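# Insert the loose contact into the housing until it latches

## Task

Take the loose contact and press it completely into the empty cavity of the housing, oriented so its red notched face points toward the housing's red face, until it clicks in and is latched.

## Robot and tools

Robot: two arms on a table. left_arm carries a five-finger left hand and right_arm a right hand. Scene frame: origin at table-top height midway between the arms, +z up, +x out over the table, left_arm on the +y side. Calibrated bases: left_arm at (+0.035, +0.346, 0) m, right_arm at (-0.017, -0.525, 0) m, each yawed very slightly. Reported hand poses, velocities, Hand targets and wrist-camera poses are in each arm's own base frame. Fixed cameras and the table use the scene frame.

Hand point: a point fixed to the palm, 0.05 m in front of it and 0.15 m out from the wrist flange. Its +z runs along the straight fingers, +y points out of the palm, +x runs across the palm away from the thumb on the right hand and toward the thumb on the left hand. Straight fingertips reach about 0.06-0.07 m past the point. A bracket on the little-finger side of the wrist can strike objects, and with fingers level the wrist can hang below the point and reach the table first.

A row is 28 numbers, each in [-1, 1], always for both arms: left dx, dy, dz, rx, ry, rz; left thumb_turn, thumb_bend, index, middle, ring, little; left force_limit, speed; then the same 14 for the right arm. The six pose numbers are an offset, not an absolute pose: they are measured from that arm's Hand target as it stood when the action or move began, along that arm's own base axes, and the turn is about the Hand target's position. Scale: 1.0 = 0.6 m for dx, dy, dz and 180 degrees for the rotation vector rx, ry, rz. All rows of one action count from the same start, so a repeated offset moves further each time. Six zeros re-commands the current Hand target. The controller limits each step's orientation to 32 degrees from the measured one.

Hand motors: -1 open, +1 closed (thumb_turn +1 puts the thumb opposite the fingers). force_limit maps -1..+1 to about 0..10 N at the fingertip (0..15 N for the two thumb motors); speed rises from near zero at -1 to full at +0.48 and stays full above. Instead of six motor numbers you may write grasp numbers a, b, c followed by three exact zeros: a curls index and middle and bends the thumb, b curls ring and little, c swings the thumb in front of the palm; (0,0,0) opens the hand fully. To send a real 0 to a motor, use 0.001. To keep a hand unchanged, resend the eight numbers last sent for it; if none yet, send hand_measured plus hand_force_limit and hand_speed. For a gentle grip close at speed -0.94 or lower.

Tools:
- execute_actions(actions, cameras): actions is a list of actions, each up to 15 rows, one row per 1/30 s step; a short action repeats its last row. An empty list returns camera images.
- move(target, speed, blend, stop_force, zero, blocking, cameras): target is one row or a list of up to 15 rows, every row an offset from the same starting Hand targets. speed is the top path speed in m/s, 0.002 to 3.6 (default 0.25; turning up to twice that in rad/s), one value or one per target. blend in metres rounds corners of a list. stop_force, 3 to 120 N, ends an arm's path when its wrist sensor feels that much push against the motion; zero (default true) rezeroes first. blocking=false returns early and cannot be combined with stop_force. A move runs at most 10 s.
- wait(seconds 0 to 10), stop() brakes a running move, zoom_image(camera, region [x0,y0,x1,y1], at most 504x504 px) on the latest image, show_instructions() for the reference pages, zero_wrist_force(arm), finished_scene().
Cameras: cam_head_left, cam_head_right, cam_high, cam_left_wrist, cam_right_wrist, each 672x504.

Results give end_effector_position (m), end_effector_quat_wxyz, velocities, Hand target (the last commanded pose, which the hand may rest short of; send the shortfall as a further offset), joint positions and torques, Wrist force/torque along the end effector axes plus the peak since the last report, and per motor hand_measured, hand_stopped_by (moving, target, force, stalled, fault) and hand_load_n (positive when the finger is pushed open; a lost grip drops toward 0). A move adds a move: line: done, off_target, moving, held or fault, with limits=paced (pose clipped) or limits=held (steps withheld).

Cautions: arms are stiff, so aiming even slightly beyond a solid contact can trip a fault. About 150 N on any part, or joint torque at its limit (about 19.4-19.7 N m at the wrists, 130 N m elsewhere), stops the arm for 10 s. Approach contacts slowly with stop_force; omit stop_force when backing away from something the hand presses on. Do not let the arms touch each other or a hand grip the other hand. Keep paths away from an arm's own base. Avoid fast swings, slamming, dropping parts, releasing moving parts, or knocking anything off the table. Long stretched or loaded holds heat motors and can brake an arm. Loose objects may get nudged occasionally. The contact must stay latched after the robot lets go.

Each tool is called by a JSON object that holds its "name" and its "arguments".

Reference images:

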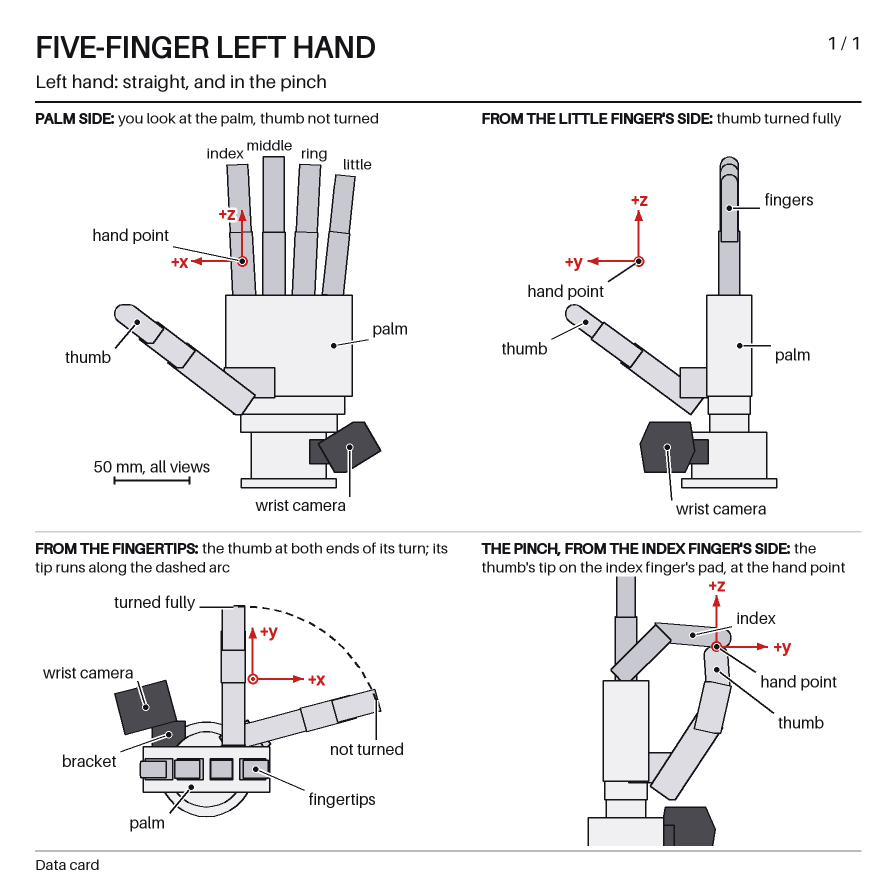

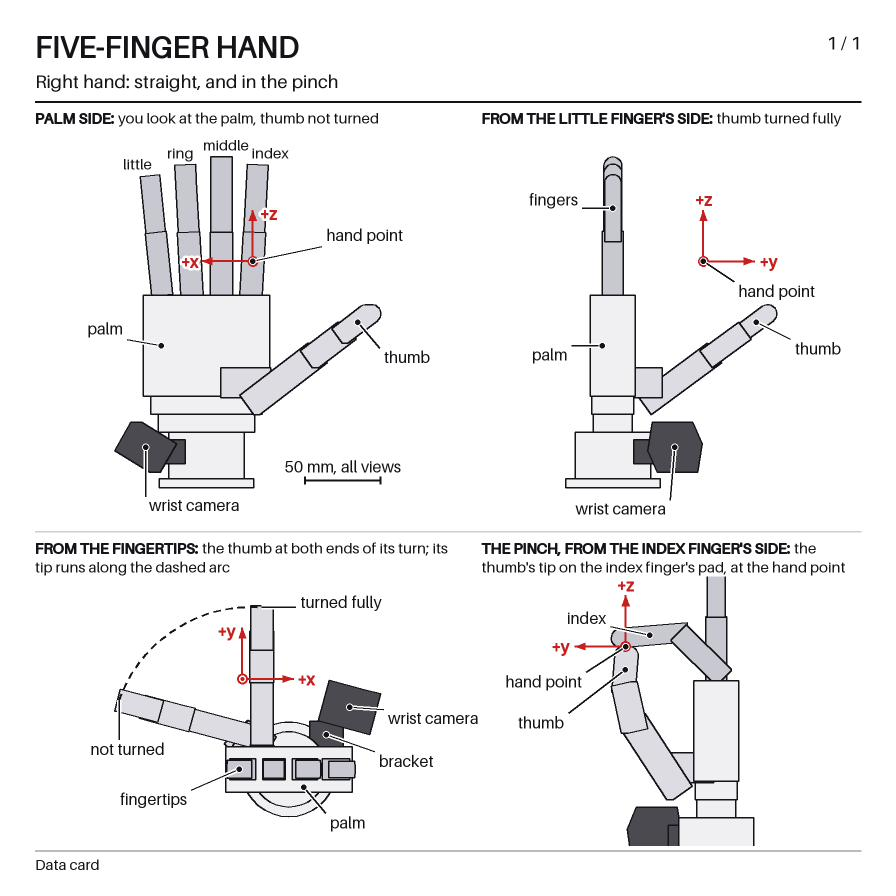

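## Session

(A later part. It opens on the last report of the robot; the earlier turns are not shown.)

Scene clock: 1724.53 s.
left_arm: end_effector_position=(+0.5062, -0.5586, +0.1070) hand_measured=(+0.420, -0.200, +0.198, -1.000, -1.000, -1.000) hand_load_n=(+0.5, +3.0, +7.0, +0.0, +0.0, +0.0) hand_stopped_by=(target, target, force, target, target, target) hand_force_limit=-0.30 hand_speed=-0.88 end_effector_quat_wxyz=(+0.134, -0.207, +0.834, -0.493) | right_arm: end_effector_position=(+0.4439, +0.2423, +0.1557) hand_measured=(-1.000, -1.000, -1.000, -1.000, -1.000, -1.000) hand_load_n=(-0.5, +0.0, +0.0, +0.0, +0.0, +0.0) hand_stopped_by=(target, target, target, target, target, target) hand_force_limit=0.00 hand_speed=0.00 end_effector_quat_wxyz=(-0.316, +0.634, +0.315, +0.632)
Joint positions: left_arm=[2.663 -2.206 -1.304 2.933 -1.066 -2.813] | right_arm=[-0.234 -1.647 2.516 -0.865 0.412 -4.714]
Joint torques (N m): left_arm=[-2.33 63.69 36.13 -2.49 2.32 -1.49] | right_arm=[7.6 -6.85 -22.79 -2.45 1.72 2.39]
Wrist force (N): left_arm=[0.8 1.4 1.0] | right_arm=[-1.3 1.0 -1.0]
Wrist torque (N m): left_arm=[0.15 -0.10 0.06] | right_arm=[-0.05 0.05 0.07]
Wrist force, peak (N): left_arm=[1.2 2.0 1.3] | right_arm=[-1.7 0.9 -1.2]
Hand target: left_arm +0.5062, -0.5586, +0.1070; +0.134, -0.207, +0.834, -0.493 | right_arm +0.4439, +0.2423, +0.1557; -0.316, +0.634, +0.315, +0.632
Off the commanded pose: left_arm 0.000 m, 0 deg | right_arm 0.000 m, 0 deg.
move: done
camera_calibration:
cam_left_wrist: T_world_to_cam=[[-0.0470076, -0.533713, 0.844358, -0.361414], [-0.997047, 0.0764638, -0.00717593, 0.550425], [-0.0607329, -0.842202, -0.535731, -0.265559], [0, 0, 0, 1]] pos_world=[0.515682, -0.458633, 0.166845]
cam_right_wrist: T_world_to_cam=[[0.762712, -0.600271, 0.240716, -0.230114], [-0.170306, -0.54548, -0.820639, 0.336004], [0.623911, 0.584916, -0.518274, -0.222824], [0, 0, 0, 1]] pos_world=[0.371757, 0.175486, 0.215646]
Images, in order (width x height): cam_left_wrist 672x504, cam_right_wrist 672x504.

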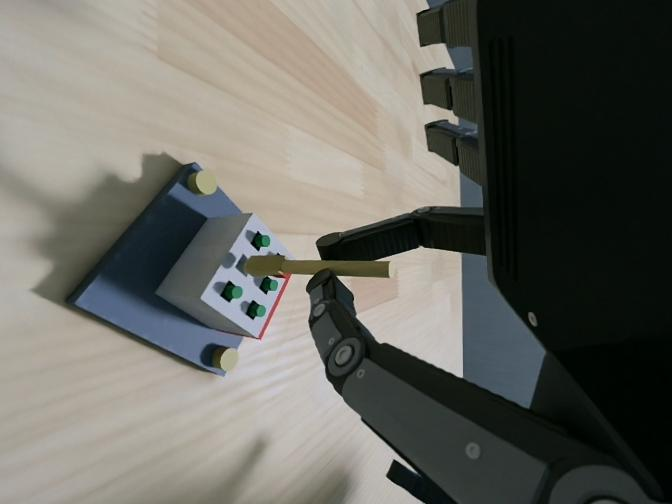

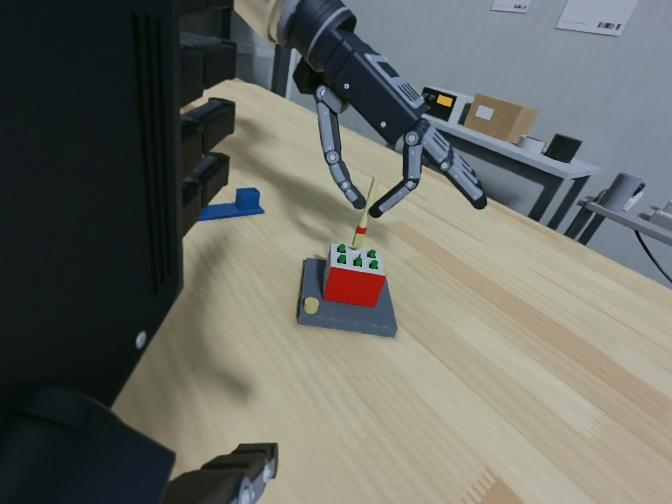

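{"name": "move", "arguments": {"target": [0,-0.0015,-0.0083,0,0,0,0.42,-0.2,0.5,-1,-1,-1,-0.3,-0.88,0,0,0,0,0,0,0,0,0,0,0,0,0,0], "speed": 0.03, "stop_force": 4, "cameras": ["cam_left_wrist","cam_right_wrist"]}}

{"name": "zoom_image", "arguments": {"camera": "cam_right_wrist", "region": [328, 220, 392, 284]}}

{"name": "zoom_image", "arguments": {"camera": "cam_left_wrist", "region": [220, 230, 310, 300]}}

Scene clock: 1974.27 s.
left_arm: end_effector_position=(+0.5062, -0.5595, +0.1020) hand_measured=(+0.420, -0.200, +0.198, -1.000, -1.000, -1.000) hand_load_n=(+0.0, +3.0, +7.0, +0.0, +0.0, +0.0) hand_stopped_by=(target, target, force, target, target, target) hand_force_limit=-0.30 hand_speed=-0.88 end_effector_quat_wxyz=(+0.134, -0.207, +0.834, -0.493) | right_arm: end_effector_position=(+0.4439, +0.2423, +0.1557) hand_measured=(-1.000, -1.000, -1.000, -1.000, -1.000, -1.000) hand_load_n=(+0.0, +0.0, +0.0, +0.0, +0.0, +0.0) hand_stopped_by=(target, target, target, target, target, target) hand_force_limit=0.00 hand_speed=0.00 end_effector_quat_wxyz=(-0.316, +0.634, +0.315, +0.632)
Joint positions: left_arm=[2.662 -2.211 -1.308 2.943 -1.067 -2.814] | right_arm=[-0.234 -1.647 2.516 -0.865 0.412 -4.714]
Joint torques (N m): left_arm=[2.22 64.25 35.82 -2.45 0.51 -0.01] | right_arm=[7.44 -6.48 -23.7 -2.51 1.82 2.44]
Wrist force (N): left_arm=[0.6 1.3 0.8] | right_arm=[-1.3 0.9 -0.9]
Wrist torque (N m): left_arm=[0.15 -0.08 0.05] | right_arm=[-0.07 0.05 0.06]
Wrist force, peak (N): left_arm=[1.1 1.7 1.2] | right_arm=[-1.8 0.8 -1.1]
Hand target: left_arm +0.5062, -0.5595, +0.1020; +0.134, -0.207, +0.834, -0.493 | right_arm +0.4439, +0.2423, +0.1557; -0.316, +0.634, +0.315, +0.632
Off the commanded pose: left_arm 0.000 m, 0 deg | right_arm 0.000 m, 0 deg.
move: done
camera_calibration:
cam_left_wrist: T_world_to_cam=[[-0.0470076, -0.533713, 0.844358, -0.357677], [-0.997047, 0.0764638, -0.00717593, 0.550358], [-0.0607329, -0.842202, -0.535731, -0.269001], [0, 0, 0, 1]] pos_world=[0.515582, -0.459533, 0.161845]
cam_right_wrist: T_world_to_cam=[[0.762712, -0.600271, 0.240716, -0.230114], [-0.170306, -0.54548, -0.820639, 0.336004], [0.623911, 0.584916, -0.518274, -0.222824], [0, 0, 0, 1]] pos_world=[0.371757, 0.175486, 0.215646]
Images, in order (width x height): cam_left_wrist 672x504, cam_right_wrist 672x504.

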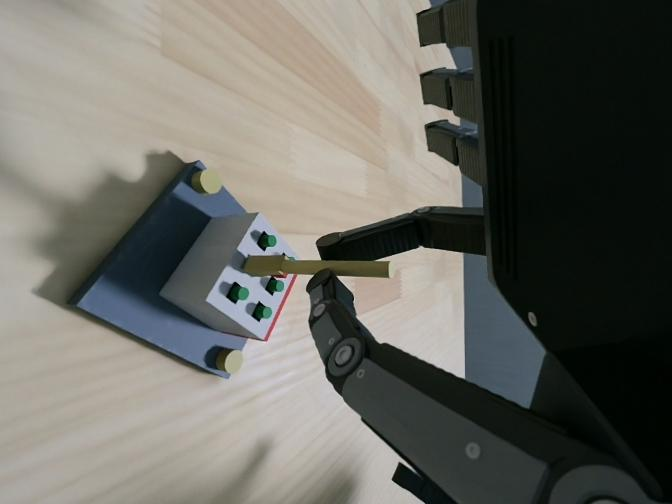

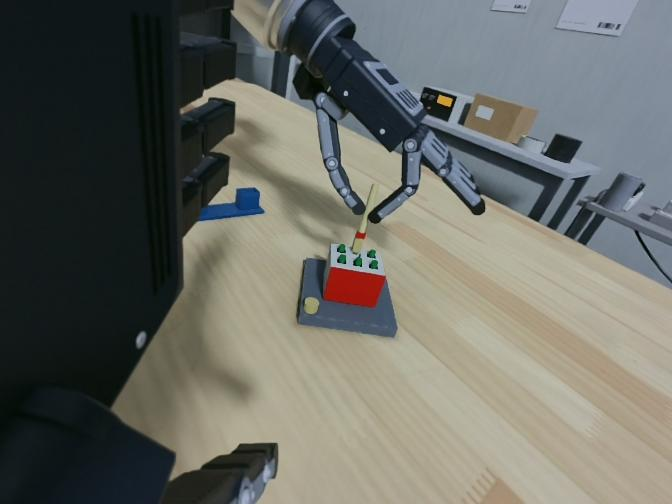

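Scaled by 7.875.

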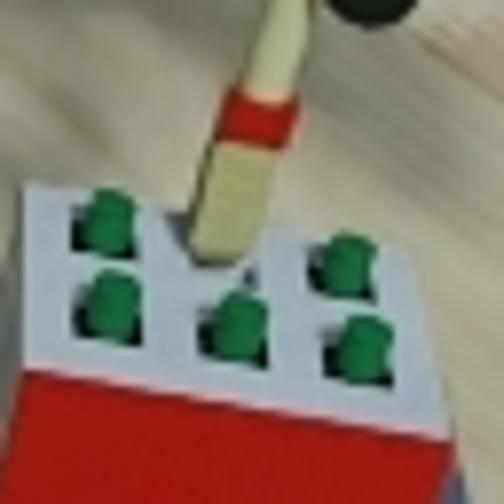

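Scaled by 5.600.

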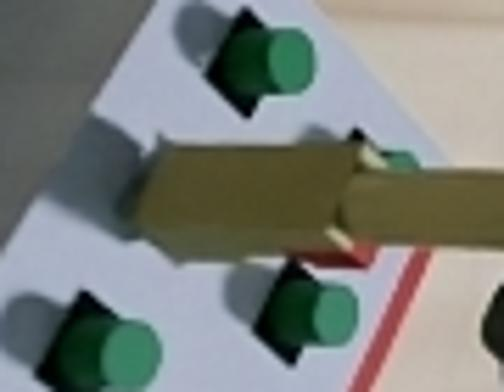

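{"name": "move", "arguments": {"target": [0.0002,-0.0012,0,0,0,-0.019,0.42,-0.2,0.5,-1,-1,-1,-0.3,-0.88,0,0,0,0,0,0,0,0,0,0,0,0,0,0], "speed": 0.05, "cameras": []}}

{"name": "move", "arguments": {"target": [0,0,-0.0092,0,0,0,0.42,-0.2,0.5,-1,-1,-1,-0.3,-0.88,0,0,0,0,0,0,0,0,0,0,0,0,0,0], "speed": 0.012, "stop_force": 4, "cameras": ["cam_left_wrist","cam_right_wrist"]}}

{"name": "zoom_image", "arguments": {"camera": "cam_right_wrist", "region": [328, 200, 408, 284]}}

{"name": "zoom_image", "arguments": {"camera": "cam_left_wrist", "region": [220, 230, 310, 300]}}

Scene clock: 2023.73 s.
left_arm: end_effector_position=(+0.5064, -0.5602, +0.1020) hand_measured=(+0.420, -0.200, +0.198, -1.000, -1.000, -1.000) hand_load_n=(+0.0, +3.5, +7.0, +0.0, +0.0, +0.0) hand_stopped_by=(target, target, force, target, target, target) hand_force_limit=-0.30 hand_speed=-0.88 end_effector_quat_wxyz=(+0.120, -0.182, +0.840, -0.497) end_effector_velocity=(+0.000, +0.000, +0.000) end_effector_angular_velocity=(+0.000, +0.000, +0.006) | right_arm: end_effector_position=(+0.4439, +0.2423, +0.1557) hand_measured=(-1.000, -1.000, -1.000, -1.000, -1.000, -1.000) hand_load_n=(+0.0, +0.0, +0.0, +0.0, +0.0, +0.0) hand_stopped_by=(target, target, target, target, target, target) hand_force_limit=0.00 hand_speed=0.00 end_effector_quat_wxyz=(-0.316, +0.634, +0.315, +0.632)
Joint positions: left_arm=[2.675 -2.232 -1.276 2.907 -1.006 -2.766] | right_arm=[-0.234 -1.647 2.516 -0.865 0.412 -4.714]
Joint velocities: left_arm=[-0.001 0.001 -0.003 0.004 -0.005 -0.004] | right_arm=[within noise]
Joint torques (N m): left_arm=[-5.07 64.78 19.06 1.3 -1.38 -1.64] | right_arm=[7.37 -6.45 -24.42 -2.35 1.83 2.58]
Wrist force (N): left_arm=[1.2 1.2 1.0] | right_arm=[-1.2 0.9 -1.2]
Wrist torque (N m): left_arm=[0.12 -0.16 0.09] | right_arm=[-0.06 0.04 0.07]
Wrist force, peak (N): left_arm=[1.1 1.7 0.9] | right_arm=[-1.5 1.0 -1.3]
Hand target: left_arm +0.5063, -0.5602, +0.1020; +0.120, -0.182, +0.840, -0.497 | right_arm +0.4439, +0.2423, +0.1557; -0.316, +0.634, +0.315, +0.632
Off the commanded pose: left_arm 0.000 m, 0 deg | right_arm 0.000 m, 0 deg.
move: done
No camera images: "cameras" was empty.

Scene clock: 2025.40 s.
left_arm: end_effector_position=(+0.5063, -0.5602, +0.0965) hand_measured=(+0.420, -0.200, +0.198, -1.000, -1.000, -1.000) hand_load_n=(+0.0, +4.0, +7.0, +0.0, +0.0, +0.0) hand_stopped_by=(target, target, force, target, target, target) hand_force_limit=-0.30 hand_speed=-0.88 end_effector_quat_wxyz=(+0.120, -0.182, +0.840, -0.497) | right_arm: end_effector_position=(+0.4439, +0.2423, +0.1557) hand_measured=(-1.000, -1.000, -1.000, -1.000, -1.000, -1.000) hand_load_n=(+0.0, +0.0, +0.0, +0.0, +0.0, +0.0) hand_stopped_by=(target, target, target, target, target, target) hand_force_limit=0.00 hand_speed=0.00 end_effector_quat_wxyz=(-0.316, +0.634, +0.315, +0.632)
Joint positions: left_arm=[2.675 -2.237 -1.283 2.919 -1.006 -2.766] | right_arm=[-0.234 -1.647 2.516 -0.865 0.412 -4.714]
Joint torques (N m): left_arm=[-7.19 64.66 35.29 -2.69 -1.51 -1.63] | right_arm=[6.89 -6.81 -24.52 -2.36 1.76 2.42]
Wrist force (N): left_arm=[1.1 1.6 1.0] | right_arm=[-1.3 0.9 -0.9]
Wrist torque (N m): left_arm=[0.18 -0.15 0.07] | right_arm=[-0.07 0.06 0.06]
Wrist force, peak (N): left_arm=[1.4 1.5 1.1] | right_arm=[-1.6 1.0 -1.2]
Hand target: left_arm +0.5063, -0.5602, +0.0965; +0.120, -0.182, +0.840, -0.497 | right_arm +0.4439, +0.2423, +0.1557; -0.316, +0.634, +0.315, +0.632
Off the commanded pose: left_arm 0.000 m, 0 deg | right_arm 0.000 m, 0 deg.
move: done
camera_calibration:
cam_left_wrist: T_world_to_cam=[[-0.0787515, -0.529962, 0.844357, -0.33524], [-0.990709, 0.13581, -0.00716025, 0.580574], [-0.110877, -0.837076, -0.535733, -0.244291], [0, 0, 0, 1]] pos_world=[0.521693, -0.461002, 0.156345]
cam_right_wrist: T_world_to_cam=[[0.762712, -0.600271, 0.240716, -0.230114], [-0.170306, -0.54548, -0.820639, 0.336004], [0.623911, 0.584916, -0.518274, -0.222824], [0, 0, 0, 1]] pos_world=[0.371757, 0.175486, 0.215646]
Images, in order (width x height): cam_left_wrist 672x504, cam_right_wrist 672x504.

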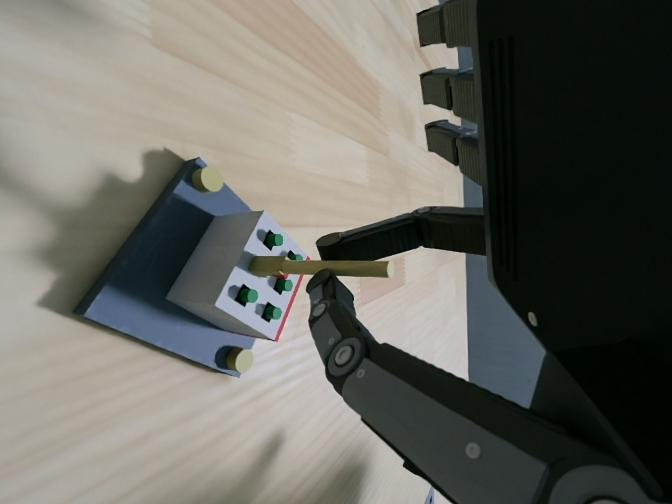

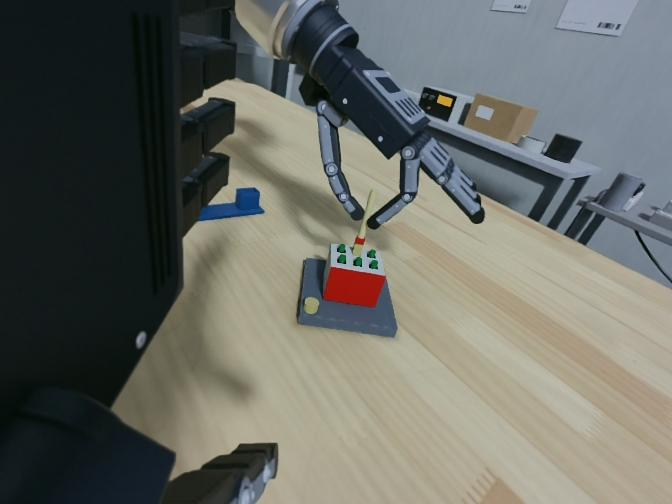

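Scaled by 6.000.

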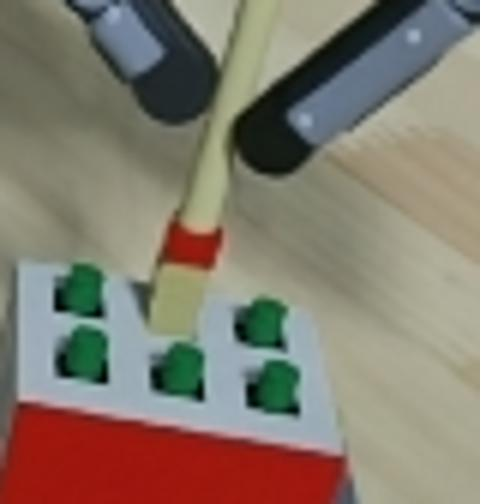

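Scaled by 5.600.

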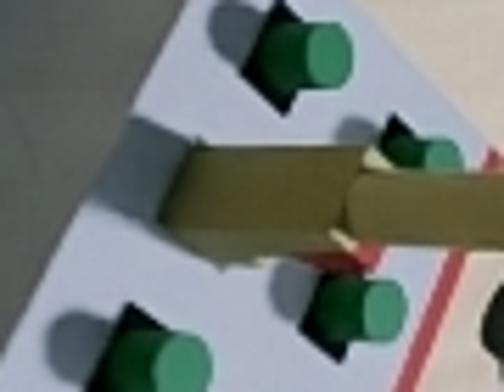

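{"name": "move", "arguments": {"target": [0,0,-0.0275,0,0,0,0.42,-0.2,0.5,-1,-1,-1,-0.3,-0.88,0,0,0,0,0,0,0,0,0,0,0,0,0,0], "speed": 0.015, "stop_force": 5, "cameras": ["cam_left_wrist","cam_right_wrist"]}}

{"name": "zoom_image", "arguments": {"camera": "cam_right_wrist", "region": [318, 190, 408, 284]}}

{"name": "zoom_image", "arguments": {"camera": "cam_left_wrist", "region": [220, 220, 400, 320]}}

Scene clock: 2047.60 s.
left_arm: end_effector_position=(+0.5063, -0.5602, +0.0800) hand_measured=(+0.420, -0.200, +0.198, -1.000, -1.000, -1.000) hand_load_n=(+0.5, +3.5, +7.5, +0.0, +0.0, +0.0) hand_stopped_by=(target, target, force, target, target, target) hand_force_limit=-0.30 hand_speed=-0.88 end_effector_quat_wxyz=(+0.120, -0.182, +0.840, -0.497) | right_arm: end_effector_position=(+0.4439, +0.2423, +0.1557) hand_measured=(-1.000, -1.000, -1.000, -1.000, -1.000, -1.000) hand_load_n=(+0.0, +0.0, +0.0, +0.0, +0.0, +0.0) hand_stopped_by=(target, target, target, target, target, target) hand_force_limit=0.00 hand_speed=0.00 end_effector_quat_wxyz=(-0.316, +0.634, +0.315, +0.632)
Joint positions: left_arm=[2.675 -2.253 -1.302 2.953 -1.006 -2.766] | right_arm=[-0.234 -1.647 2.516 -0.865 0.412 -4.714]
Joint torques (N m): left_arm=[-5.5 65.36 35.08 -2.44 -1.26 -0.61] | right_arm=[7.39 -7.1 -24.36 -2.41 1.72 2.32]
Wrist force (N): left_arm=[2.0 1.6 1.7] | right_arm=[-1.5 0.6 -1.1]
Wrist torque (N m): left_arm=[0.20 -0.19 0.09] | right_arm=[-0.11 0.09 0.04]
Wrist force, peak (N): left_arm=[2.0 1.6 1.7] | right_arm=[-1.5 1.1 -1.2]
Hand target: left_arm +0.5063, -0.5602, +0.0800; +0.120, -0.182, +0.840, -0.497 | right_arm +0.4439, +0.2423, +0.1557; -0.316, +0.634, +0.315, +0.632
Off the commanded pose: left_arm 0.000 m, 0 deg | right_arm 0.000 m, 0 deg.
move: done
camera_calibration:
cam_left_wrist: T_world_to_cam=[[-0.0787515, -0.529962, 0.844357, -0.321308], [-0.990709, 0.13581, -0.00716025, 0.580456], [-0.110877, -0.837076, -0.535733, -0.253131], [0, 0, 0, 1]] pos_world=[0.521693, -0.461002, 0.139845]
cam_right_wrist: T_world_to_cam=[[0.762712, -0.600271, 0.240716, -0.230114], [-0.170306, -0.54548, -0.820639, 0.336004], [0.623911, 0.584916, -0.518274, -0.222824], [0, 0, 0, 1]] pos_world=[0.371757, 0.175486, 0.215646]
Images, in order (width x height): cam_left_wrist 672x504, cam_right_wrist 672x504.

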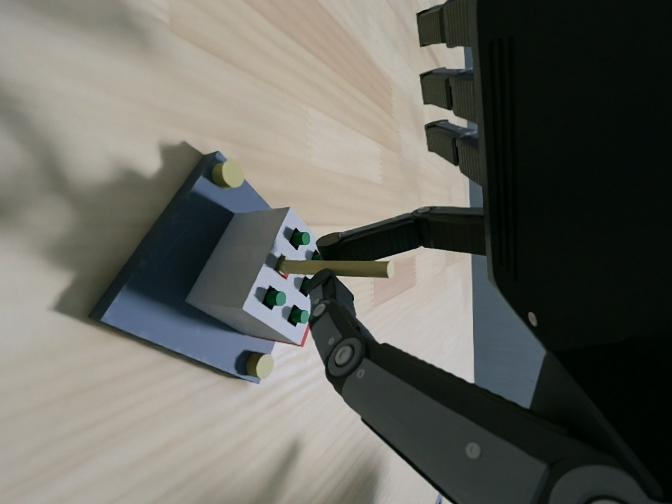

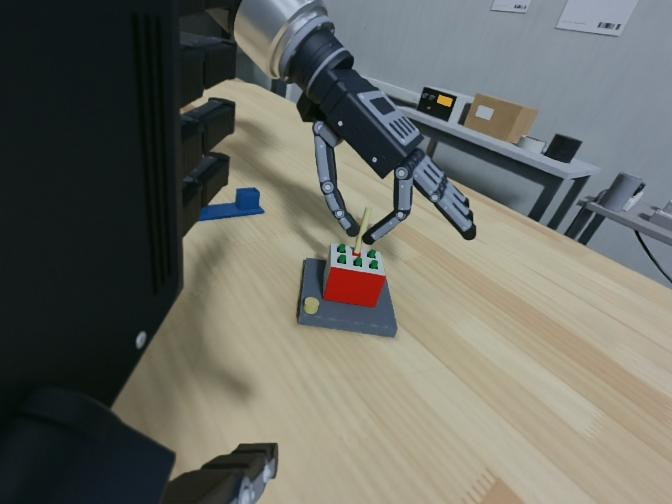

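Scaled by 5.362.

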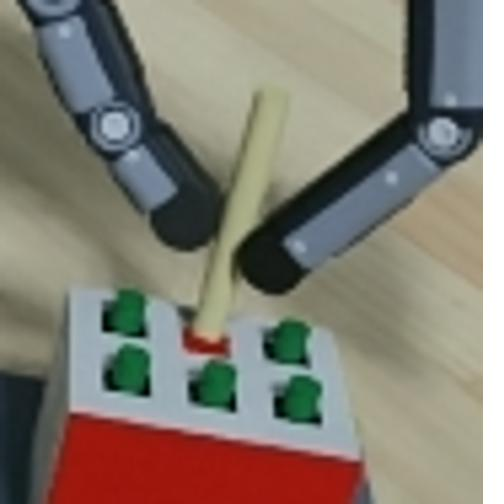

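Scaled by 2.800.

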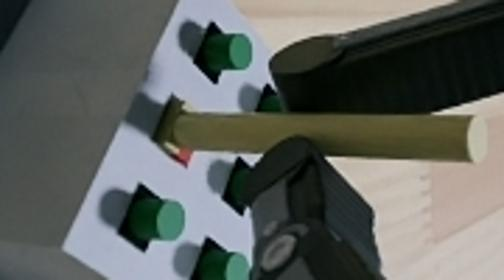

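{"name": "move", "arguments": {"target": [0,0,-0.01,0,0,0,0.42,-0.2,0.5,-1,-1,-1,-0.3,-0.88,0,0,0,0,0,0,0,0,0,0,0,0,0,0], "speed": 0.012, "stop_force": 6, "zero": false, "cameras": ["cam_left_wrist","cam_right_wrist"]}}

{"name": "zoom_image", "arguments": {"camera": "cam_right_wrist", "region": [318, 190, 408, 284]}}

{"name": "zoom_image", "arguments": {"camera": "cam_left_wrist", "region": [240, 220, 400, 320]}}

Scene clock: 2068.43 s.
left_arm: end_effector_position=(+0.5064, -0.5603, +0.0791) hand_measured=(+0.420, -0.200, +0.198, -1.000, -1.000, -1.000) hand_load_n=(+1.0, +4.5, +8.0, +0.0, +0.0, +0.0) hand_stopped_by=(target, target, force, target, target, target) hand_force_limit=-0.30 hand_speed=-0.88 end_effector_quat_wxyz=(+0.120, -0.182, +0.840, -0.497) | right_arm: end_effector_position=(+0.4439, +0.2423, +0.1557) hand_measured=(-1.000, -1.000, -1.000, -1.000, -1.000, -1.000) hand_load_n=(+0.0, +0.0, +0.0, +0.0, +0.0, +0.0) hand_stopped_by=(target, target, target, target, target, target) hand_force_limit=0.00 hand_speed=0.00 end_effector_quat_wxyz=(-0.316, +0.634, +0.315, +0.632)
Joint positions: left_arm=[2.675 -2.254 -1.303 2.956 -1.006 -2.766] | right_arm=[-0.234 -1.647 2.516 -0.865 0.412 -4.714]
Joint torques (N m): left_arm=[-0.94 66.46 35.93 -1.22 -1.07 -0.33] | right_arm=[7.14 -6.49 -24.18 -2.29 1.92 2.27]
Wrist force (N): left_arm=[2.6 2.4 2.6] | right_arm=[-1.2 0.8 -0.9]
Wrist torque (N m): left_arm=[0.26 -0.15 0.15] | right_arm=[-0.08 0.05 0.06]
Wrist force, peak (N): left_arm=[2.8 3.1 4.6] | right_arm=[-1.6 1.0 -1.1]
Hand target: left_arm +0.5064, -0.5603, +0.0791; +0.120, -0.182, +0.840, -0.497 (not the last commanded pose) | right_arm +0.4439, +0.2423, +0.1557; -0.316, +0.634, +0.315, +0.632
Off the commanded pose: left_arm 0.005 m, 0 deg | right_arm 0.000 m, 0 deg.
move: contact (left_arm)
camera_calibration:
cam_left_wrist: T_world_to_cam=[[-0.0790729, -0.529814, 0.844419, -0.320314], [-0.990706, 0.135812, -0.00755908, 0.580603], [-0.110677, -0.837169, -0.535629, -0.253764], [0, 0, 0, 1]] pos_world=[0.521793, -0.461003, 0.138945]
cam_right_wrist: T_world_to_cam=[[0.762712, -0.600271, 0.240716, -0.230114], [-0.170306, -0.54548, -0.820639, 0.336004], [0.623911, 0.584916, -0.518274, -0.222824], [0, 0, 0, 1]] pos_world=[0.371757, 0.175486, 0.215646]
Images, in order (width x height): cam_left_wrist 672x504, cam_right_wrist 672x504.

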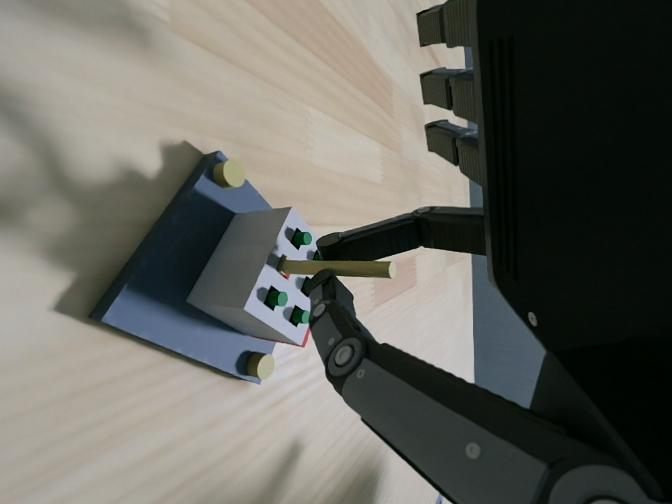

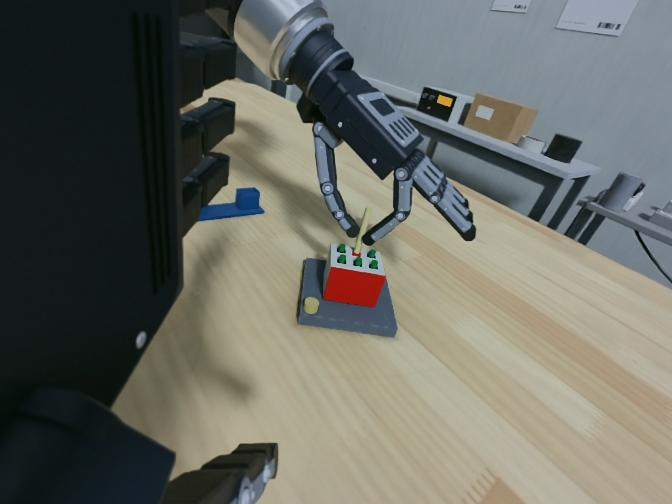

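Scaled by 5.362.

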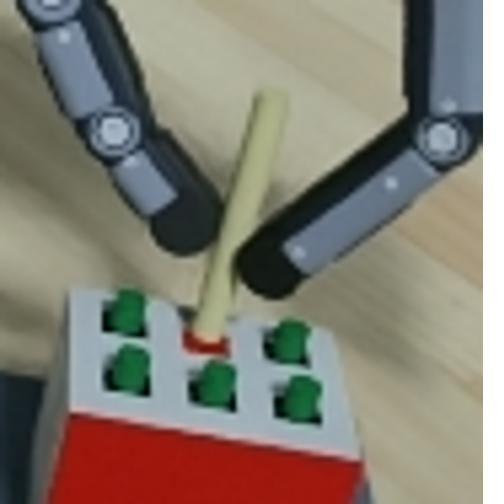

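Scaled by 3.150.

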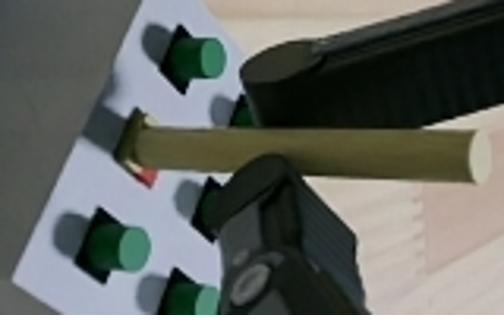

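{"name": "move", "arguments": {"target": [0,0,-0.0085,0,0,0,0.42,-0.2,0.5,-1,-1,-1,-0.3,-0.88,0,0,0,0,0,0,0,0,0,0,0,0,0,0], "speed": 0.01, "stop_force": 12, "cameras": ["cam_left_wrist","cam_right_wrist"]}}

{"name": "zoom_image", "arguments": {"camera": "cam_right_wrist", "region": [318, 190, 408, 284]}}

{"name": "zoom_image", "arguments": {"camera": "cam_left_wrist", "region": [240, 220, 400, 320]}}

Scene clock: 2096.50 s.
left_arm: end_effector_position=(+0.5064, -0.5603, +0.0739) hand_measured=(+0.420, -0.200, +0.198, -1.000, -1.000, -1.000) hand_load_n=(+1.0, +3.5, +6.5, +0.0, +0.0, +0.0) hand_stopped_by=(target, target, force, target, target, target) hand_force_limit=-0.30 hand_speed=-0.88 end_effector_quat_wxyz=(+0.120, -0.182, +0.840, -0.497) | right_arm: end_effector_position=(+0.4439, +0.2423, +0.1557) hand_measured=(-1.000, -1.000, -1.000, -1.000, -1.000, -1.000) hand_load_n=(+0.5, +0.0, +0.0, +0.0, +0.0, +0.0) hand_stopped_by=(target, target, target, target, target, target) hand_force_limit=0.00 hand_speed=0.00 end_effector_quat_wxyz=(-0.316, +0.634, +0.315, +0.632)
Joint positions: left_arm=[2.675 -2.259 -1.308 2.966 -1.006 -2.766] | right_arm=[-0.234 -1.647 2.516 -0.865 0.412 -4.714]
Joint torques (N m): left_arm=[-0.59 62 31.4 -3.36 -1.12 0.03] | right_arm=[7.22 -6.46 -24.42 -2.38 1.79 2.49]
Wrist force (N): left_arm=[1.9 -4.9 -0.2] | right_arm=[-1.3 0.8 -1.0]
Wrist torque (N m): left_arm=[0.02 -0.14 0.19] | right_arm=[-0.07 0.06 0.06]
Wrist force, peak (N): left_arm=[2.6 -5.1 -1.1] | right_arm=[-1.7 0.9 -1.2]
Hand target: left_arm +0.5064, -0.5603, +0.0740; +0.120, -0.182, +0.840, -0.497 | right_arm +0.4439, +0.2423, +0.1557; -0.316, +0.634, +0.315, +0.632
Off the commanded pose: left_arm 0.000 m, 0 deg | right_arm 0.000 m, 0 deg.
move: done
camera_calibration:
cam_left_wrist: T_world_to_cam=[[-0.078994, -0.529864, 0.844396, -0.315991], [-0.9907, 0.135861, -0.00742743, 0.580467], [-0.110785, -0.83713, -0.535668, -0.256481], [0, 0, 0, 1]] pos_world=[0.521693, -0.461003, 0.133745]
cam_right_wrist: T_world_to_cam=[[0.762712, -0.600271, 0.240716, -0.230114], [-0.170306, -0.54548, -0.820639, 0.336004], [0.623911, 0.584916, -0.518274, -0.222824], [0, 0, 0, 1]] pos_world=[0.371757, 0.175486, 0.215646]
Images, in order (width x height): cam_left_wrist 672x504, cam_right_wrist 672x504.

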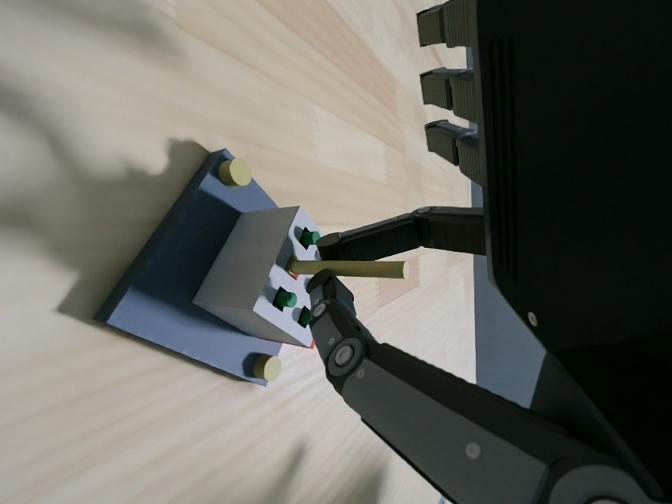

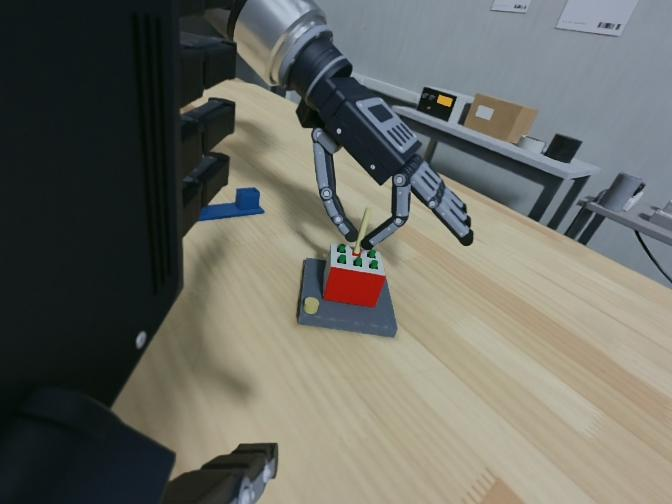

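Scaled by 5.362.

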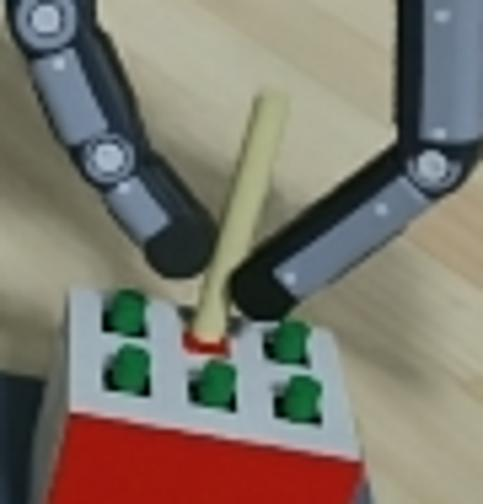

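Scaled by 3.150.

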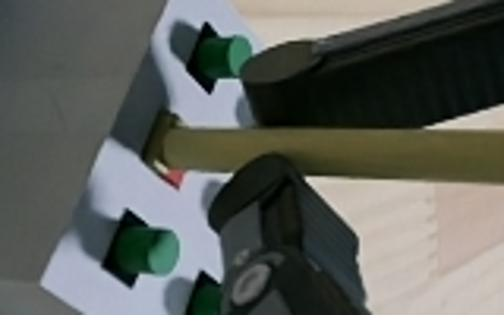

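{"name": "move", "arguments": {"target": [[0,0,0,0,0,0,0.42,-0.2,-1,-1,-1,-1,-0.3,-0.3,0,0,0,0,0,0,0,0,0,0,0,0,0,0],[-0.0044,0.009,0,0,0,0,0.42,-0.2,-1,-1,-1,-1,-0.3,-0.3,0,0,0,0,0,0,0,0,0,0,0,0,0,0]], "speed": 0.03, "cameras": ["cam_left_wrist","cam_right_wrist"]}}

Scene clock: 2210.60 s.
left_arm: end_effector_position=(+0.5037, -0.5548, +0.0740) hand_measured=(+0.420, -0.200, -1.000, -1.000, -1.000, -1.000) hand_load_n=(+0.0, +0.5, +0.0, +0.5, +0.0, +0.0) hand_stopped_by=(target, target, target, target, target, target) hand_force_limit=-0.30 hand_speed=-0.30 end_effector_quat_wxyz=(+0.120, -0.181, +0.840, -0.497) | right_arm: end_effector_position=(+0.4439, +0.2423, +0.1557) hand_measured=(-1.000, -1.000, -1.000, -1.000, -1.000, -1.000) hand_load_n=(+0.0, +0.0, +0.0, +0.0, +0.0, +0.0) hand_stopped_by=(target, target, target, target, target, target) hand_force_limit=0.00 hand_speed=0.00 end_effector_quat_wxyz=(-0.316, +0.634, +0.315, +0.632)
Joint positions: left_arm=[2.682 -2.247 -1.329 2.973 -1 -2.762] | right_arm=[-0.234 -1.647 2.516 -0.865 0.412 -4.714]
Joint torques (N m): left_arm=[-2.39 49.62 34.53 -0.15 1.41 0.5] | right_arm=[6.74 -6.87 -24.79 -2.16 1.88 2.23]
Wrist force (N): left_arm=[1.0 1.0 0.8] | right_arm=[-1.5 0.8 -1.1]
Wrist torque (N m): left_arm=[0.11 -0.13 0.09] | right_arm=[-0.07 0.10 0.04]
Wrist force, peak (N): left_arm=[2.0 -4.6 -0.3] | right_arm=[-1.8 1.0 -1.2]
Hand target: left_arm +0.5038, -0.5549, +0.0740; +0.120, -0.182, +0.840, -0.497 | right_arm +0.4439, +0.2423, +0.1557; -0.316, +0.634, +0.315, +0.632
Off the commanded pose: left_arm 0.000 m, 0 deg | right_arm 0.000 m, 0 deg.
move: done
camera_calibration:
cam_left_wrist: T_world_to_cam=[[-0.0791473, -0.529732, 0.844464, -0.313237], [-0.990699, 0.135856, -0.00763083, 0.577169], [-0.110683, -0.837214, -0.535558, -0.252217], [0, 0, 0, 1]] pos_world=[0.519093, -0.455503, 0.133845]
cam_right_wrist: T_world_to_cam=[[0.762712, -0.600271, 0.240716, -0.230114], [-0.170306, -0.54548, -0.820639, 0.336004], [0.623911, 0.584916, -0.518274, -0.222824], [0, 0, 0, 1]] pos_world=[0.371757, 0.175486, 0.215646]
Images, in order (width x height): cam_left_wrist 672x504, cam_right_wrist 672x504.

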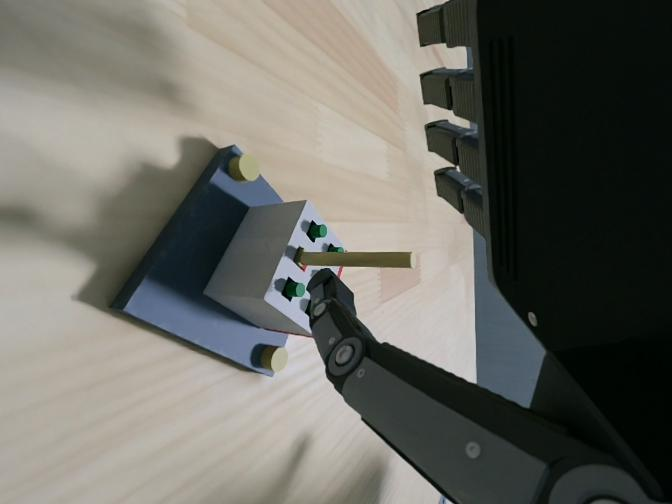

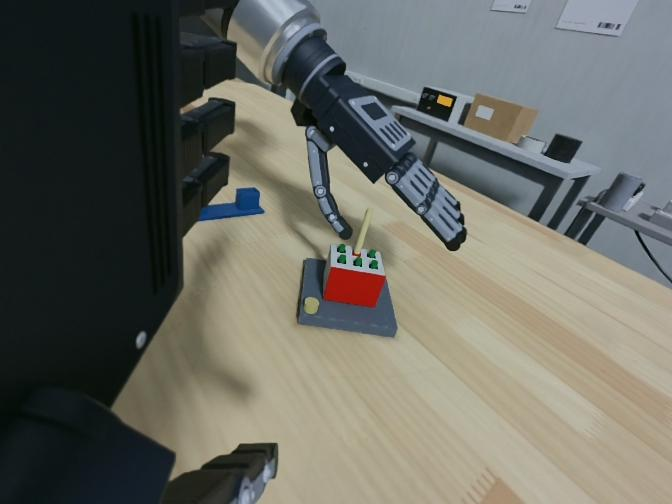

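{"name": "move", "arguments": {"target": [[0,0,0.15,0,0,0,0.42,-0.2,-1,-1,-1,-1,-0.3,-0.3,-0.157,-0.147,0.13,0,0,0,0,0,0,0,0,0,0,0],[-0.013,-0.1068,0.15,-0.143,-0.068,-0.002,-1,-1,-1,-1,-1,-1,-0.3,-0.3,-0.157,-0.147,0.13,0,0,0,0,0,0,0,0,0,0,0]], "speed": 0.12, "cameras": ["cam_left_wrist","cam_right_wrist"]}}

Scene clock: 2244.70 s.
left_arm: end_effector_position=(+0.4960, -0.6190, +0.1640) hand_measured=(-1.000, -1.000, -1.000, -1.000, -1.000, -1.000) hand_load_n=(+0.0, +0.0, +0.0, -0.5, +0.0, +0.0) hand_stopped_by=(target, target, target, target, target, target) hand_force_limit=-0.30 hand_speed=-0.30 end_effector_quat_wxyz=(+0.163, -0.147, +0.692, -0.688) | right_arm: end_effector_position=(+0.3497, +0.1541, +0.2337) hand_measured=(-1.000, -1.000, -1.000, -1.000, -1.000, -1.000) hand_load_n=(+0.0, +0.0, +0.0, +0.0, +0.0, +0.0) hand_stopped_by=(target, target, target, target, target, target) hand_force_limit=0.00 hand_speed=0.00 end_effector_quat_wxyz=(-0.316, +0.634, +0.315, +0.632)
Joint positions: left_arm=[2.639 -2.096 -1.597 3.693 -0.945 -3.119] | right_arm=[-1.139 -2.391 2.616 -0.229 -0.493 -4.707]
Joint torques (N m): left_arm=[8.28 58.59 34.49 3.8 1.9 -1.52] | right_arm=[11.04 18.7 -34.16 -1.18 1.78 2.3]
Wrist force (N): left_arm=[1.0 1.5 0.5] | right_arm=[-1.4 0.3 -0.9]
Wrist torque (N m): left_arm=[0.27 -0.13 0.19] | right_arm=[-0.14 0.08 0.06]
Wrist force, peak (N): left_arm=[1.0 2.3 1.3] | right_arm=[-2.1 1.5 -0.3]
Hand target: left_arm +0.4960, -0.6190, +0.1640; +0.163, -0.147, +0.692, -0.688 | right_arm +0.3497, +0.1541, +0.2337; -0.316, +0.634, +0.315, +0.632
Off the commanded pose: left_arm 0.000 m, 0 deg | right_arm 0.000 m, 0 deg.
move: done
camera_calibration:
cam_left_wrist: T_world_to_cam=[[-0.277342, -0.116174, 0.953722, -0.0874601], [-0.959782, 0.0785315, -0.269539, 0.571035], [-0.0435838, -0.990119, -0.133282, -0.452494], [0, 0, 0, 1]] pos_world=[0.504091, -0.503028, 0.177019]
cam_right_wrist: T_world_to_cam=[[0.762712, -0.600271, 0.240716, -0.229986], [-0.170306, -0.54548, -0.820639, 0.335859], [0.623911, 0.584916, -0.518274, -0.0720369], [0, 0, 0, 1]] pos_world=[0.277557, 0.0872858, 0.293646]
Images, in order (width x height): cam_left_wrist 672x504, cam_right_wrist 672x504.

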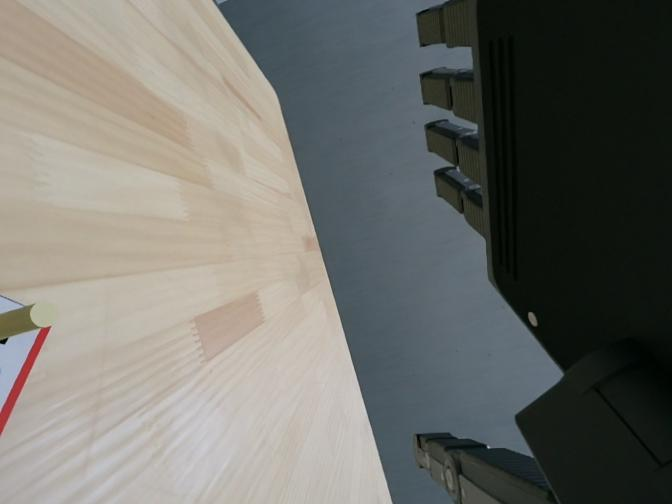

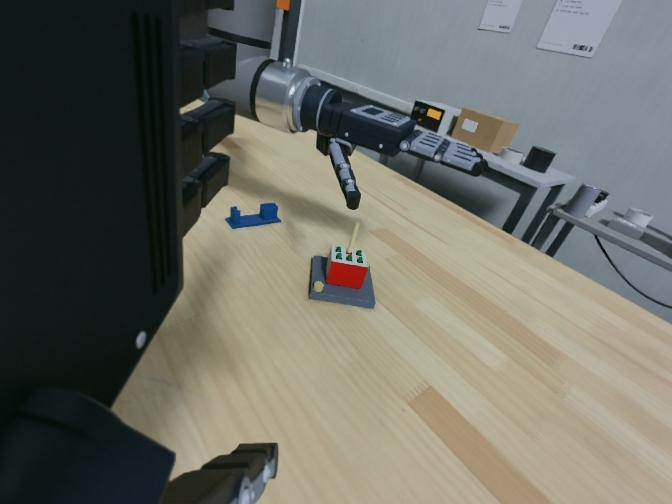

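{"name": "move", "arguments": {"target": [0,0,-0.17,0,0,0,-1,-1,-1,-1,-1,-1,-0.3,-0.3,0,0,0,0,0,0,0,0,0,0,0,0,0,0], "speed": 0.08, "stop_force": 5, "cameras": ["cam_left_wrist","cam_right_wrist"]}}

{"name": "zoom_image", "arguments": {"camera": "cam_right_wrist", "region": [290, 180, 410, 310]}}

Scene clock: 2281.57 s.
left_arm: end_effector_position=(+0.4960, -0.6190, +0.0620) hand_measured=(-1.000, -1.000, -1.000, -1.000, -1.000, -1.000) hand_load_n=(-0.5, +0.0, +0.0, +0.0, +0.0, +0.0) hand_stopped_by=(target, target, target, target, target, target) hand_force_limit=-0.30 hand_speed=-0.30 end_effector_quat_wxyz=(+0.163, -0.147, +0.692, -0.688) | right_arm: end_effector_position=(+0.3497, +0.1541, +0.2337) hand_measured=(-1.000, -1.000, -1.000, -1.000, -1.000, -1.000) hand_load_n=(+0.0, +0.0, -0.5, +0.0, +0.0, +0.0) hand_stopped_by=(target, target, target, target, target, target) hand_force_limit=0.00 hand_speed=0.00 end_effector_quat_wxyz=(-0.316, +0.634, +0.315, +0.632)
Joint positions: left_arm=[2.639 -2.244 -1.665 3.909 -0.945 -3.119] | right_arm=[-1.139 -2.391 2.616 -0.229 -0.493 -4.707]
Joint torques (N m): left_arm=[0.2 55.78 31.87 1.47 -1.84 -1.51] | right_arm=[10.39 18.88 -34.46 -1.04 1.77 2.27]
Wrist force (N): left_arm=[0.7 1.4 0.5] | right_arm=[-1.5 0.3 -1.0]
Wrist torque (N m): left_arm=[0.25 -0.10 0.17] | right_arm=[-0.15 0.09 0.05]
Wrist force, peak (N): left_arm=[0.9 2.6 0.6] | right_arm=[-1.6 0.5 -1.3]
Hand target: left_arm +0.4960, -0.6190, +0.0620; +0.163, -0.147, +0.692, -0.688 | right_arm +0.3497, +0.1541, +0.2337; -0.316, +0.634, +0.315, +0.632
Off the commanded pose: left_arm 0.000 m, 0 deg | right_arm 0.000 m, 0 deg.
move: done
camera_calibration:
cam_left_wrist: T_world_to_cam=[[-0.277251, -0.116181, 0.953747, 0.00976788], [-0.959808, 0.0785203, -0.269448, 0.543543], [-0.0435837, -0.990119, -0.133282, -0.466089], [0, 0, 0, 1]] pos_world=[0.504091, -0.503028, 0.0750194]
cam_right_wrist: T_world_to_cam=[[0.762712, -0.600271, 0.240716, -0.229986], [-0.170306, -0.54548, -0.820639, 0.335859], [0.623911, 0.584916, -0.518274, -0.0720369], [0, 0, 0, 1]] pos_world=[0.277557, 0.0872858, 0.293646]
Images, in order (width x height): cam_left_wrist 672x504, cam_right_wrist 672x504.

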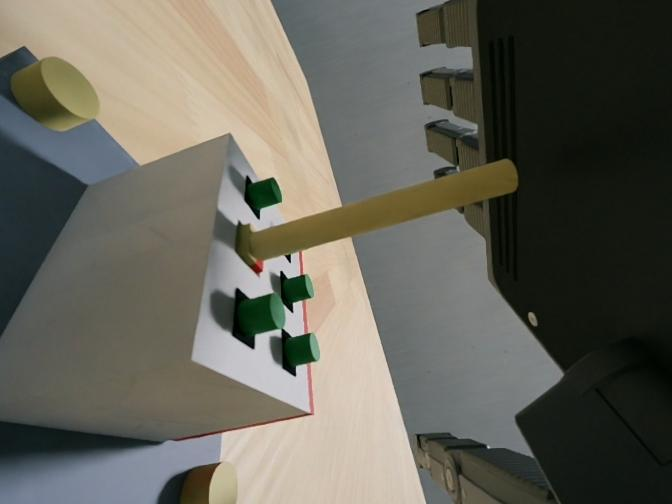

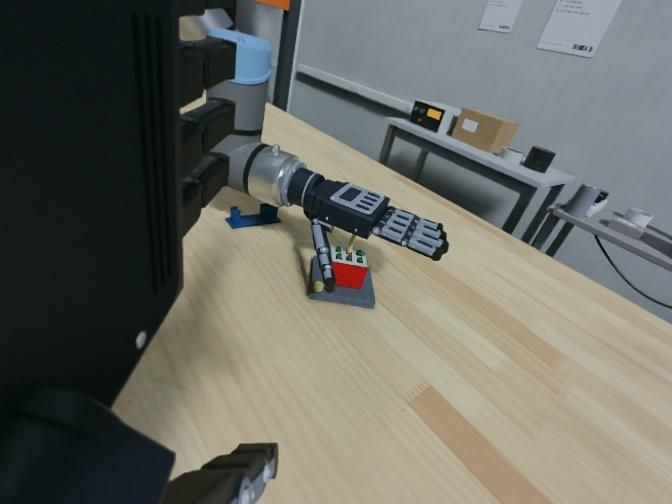

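Scaled by 3.877.

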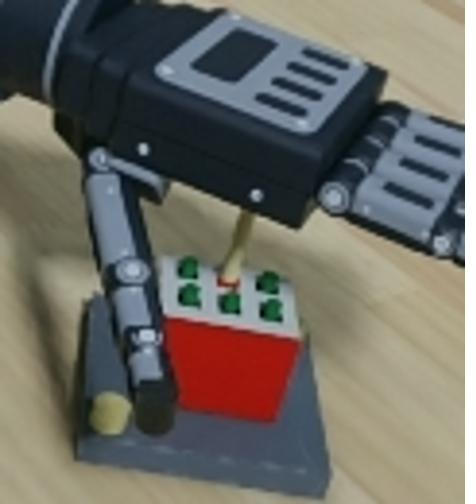

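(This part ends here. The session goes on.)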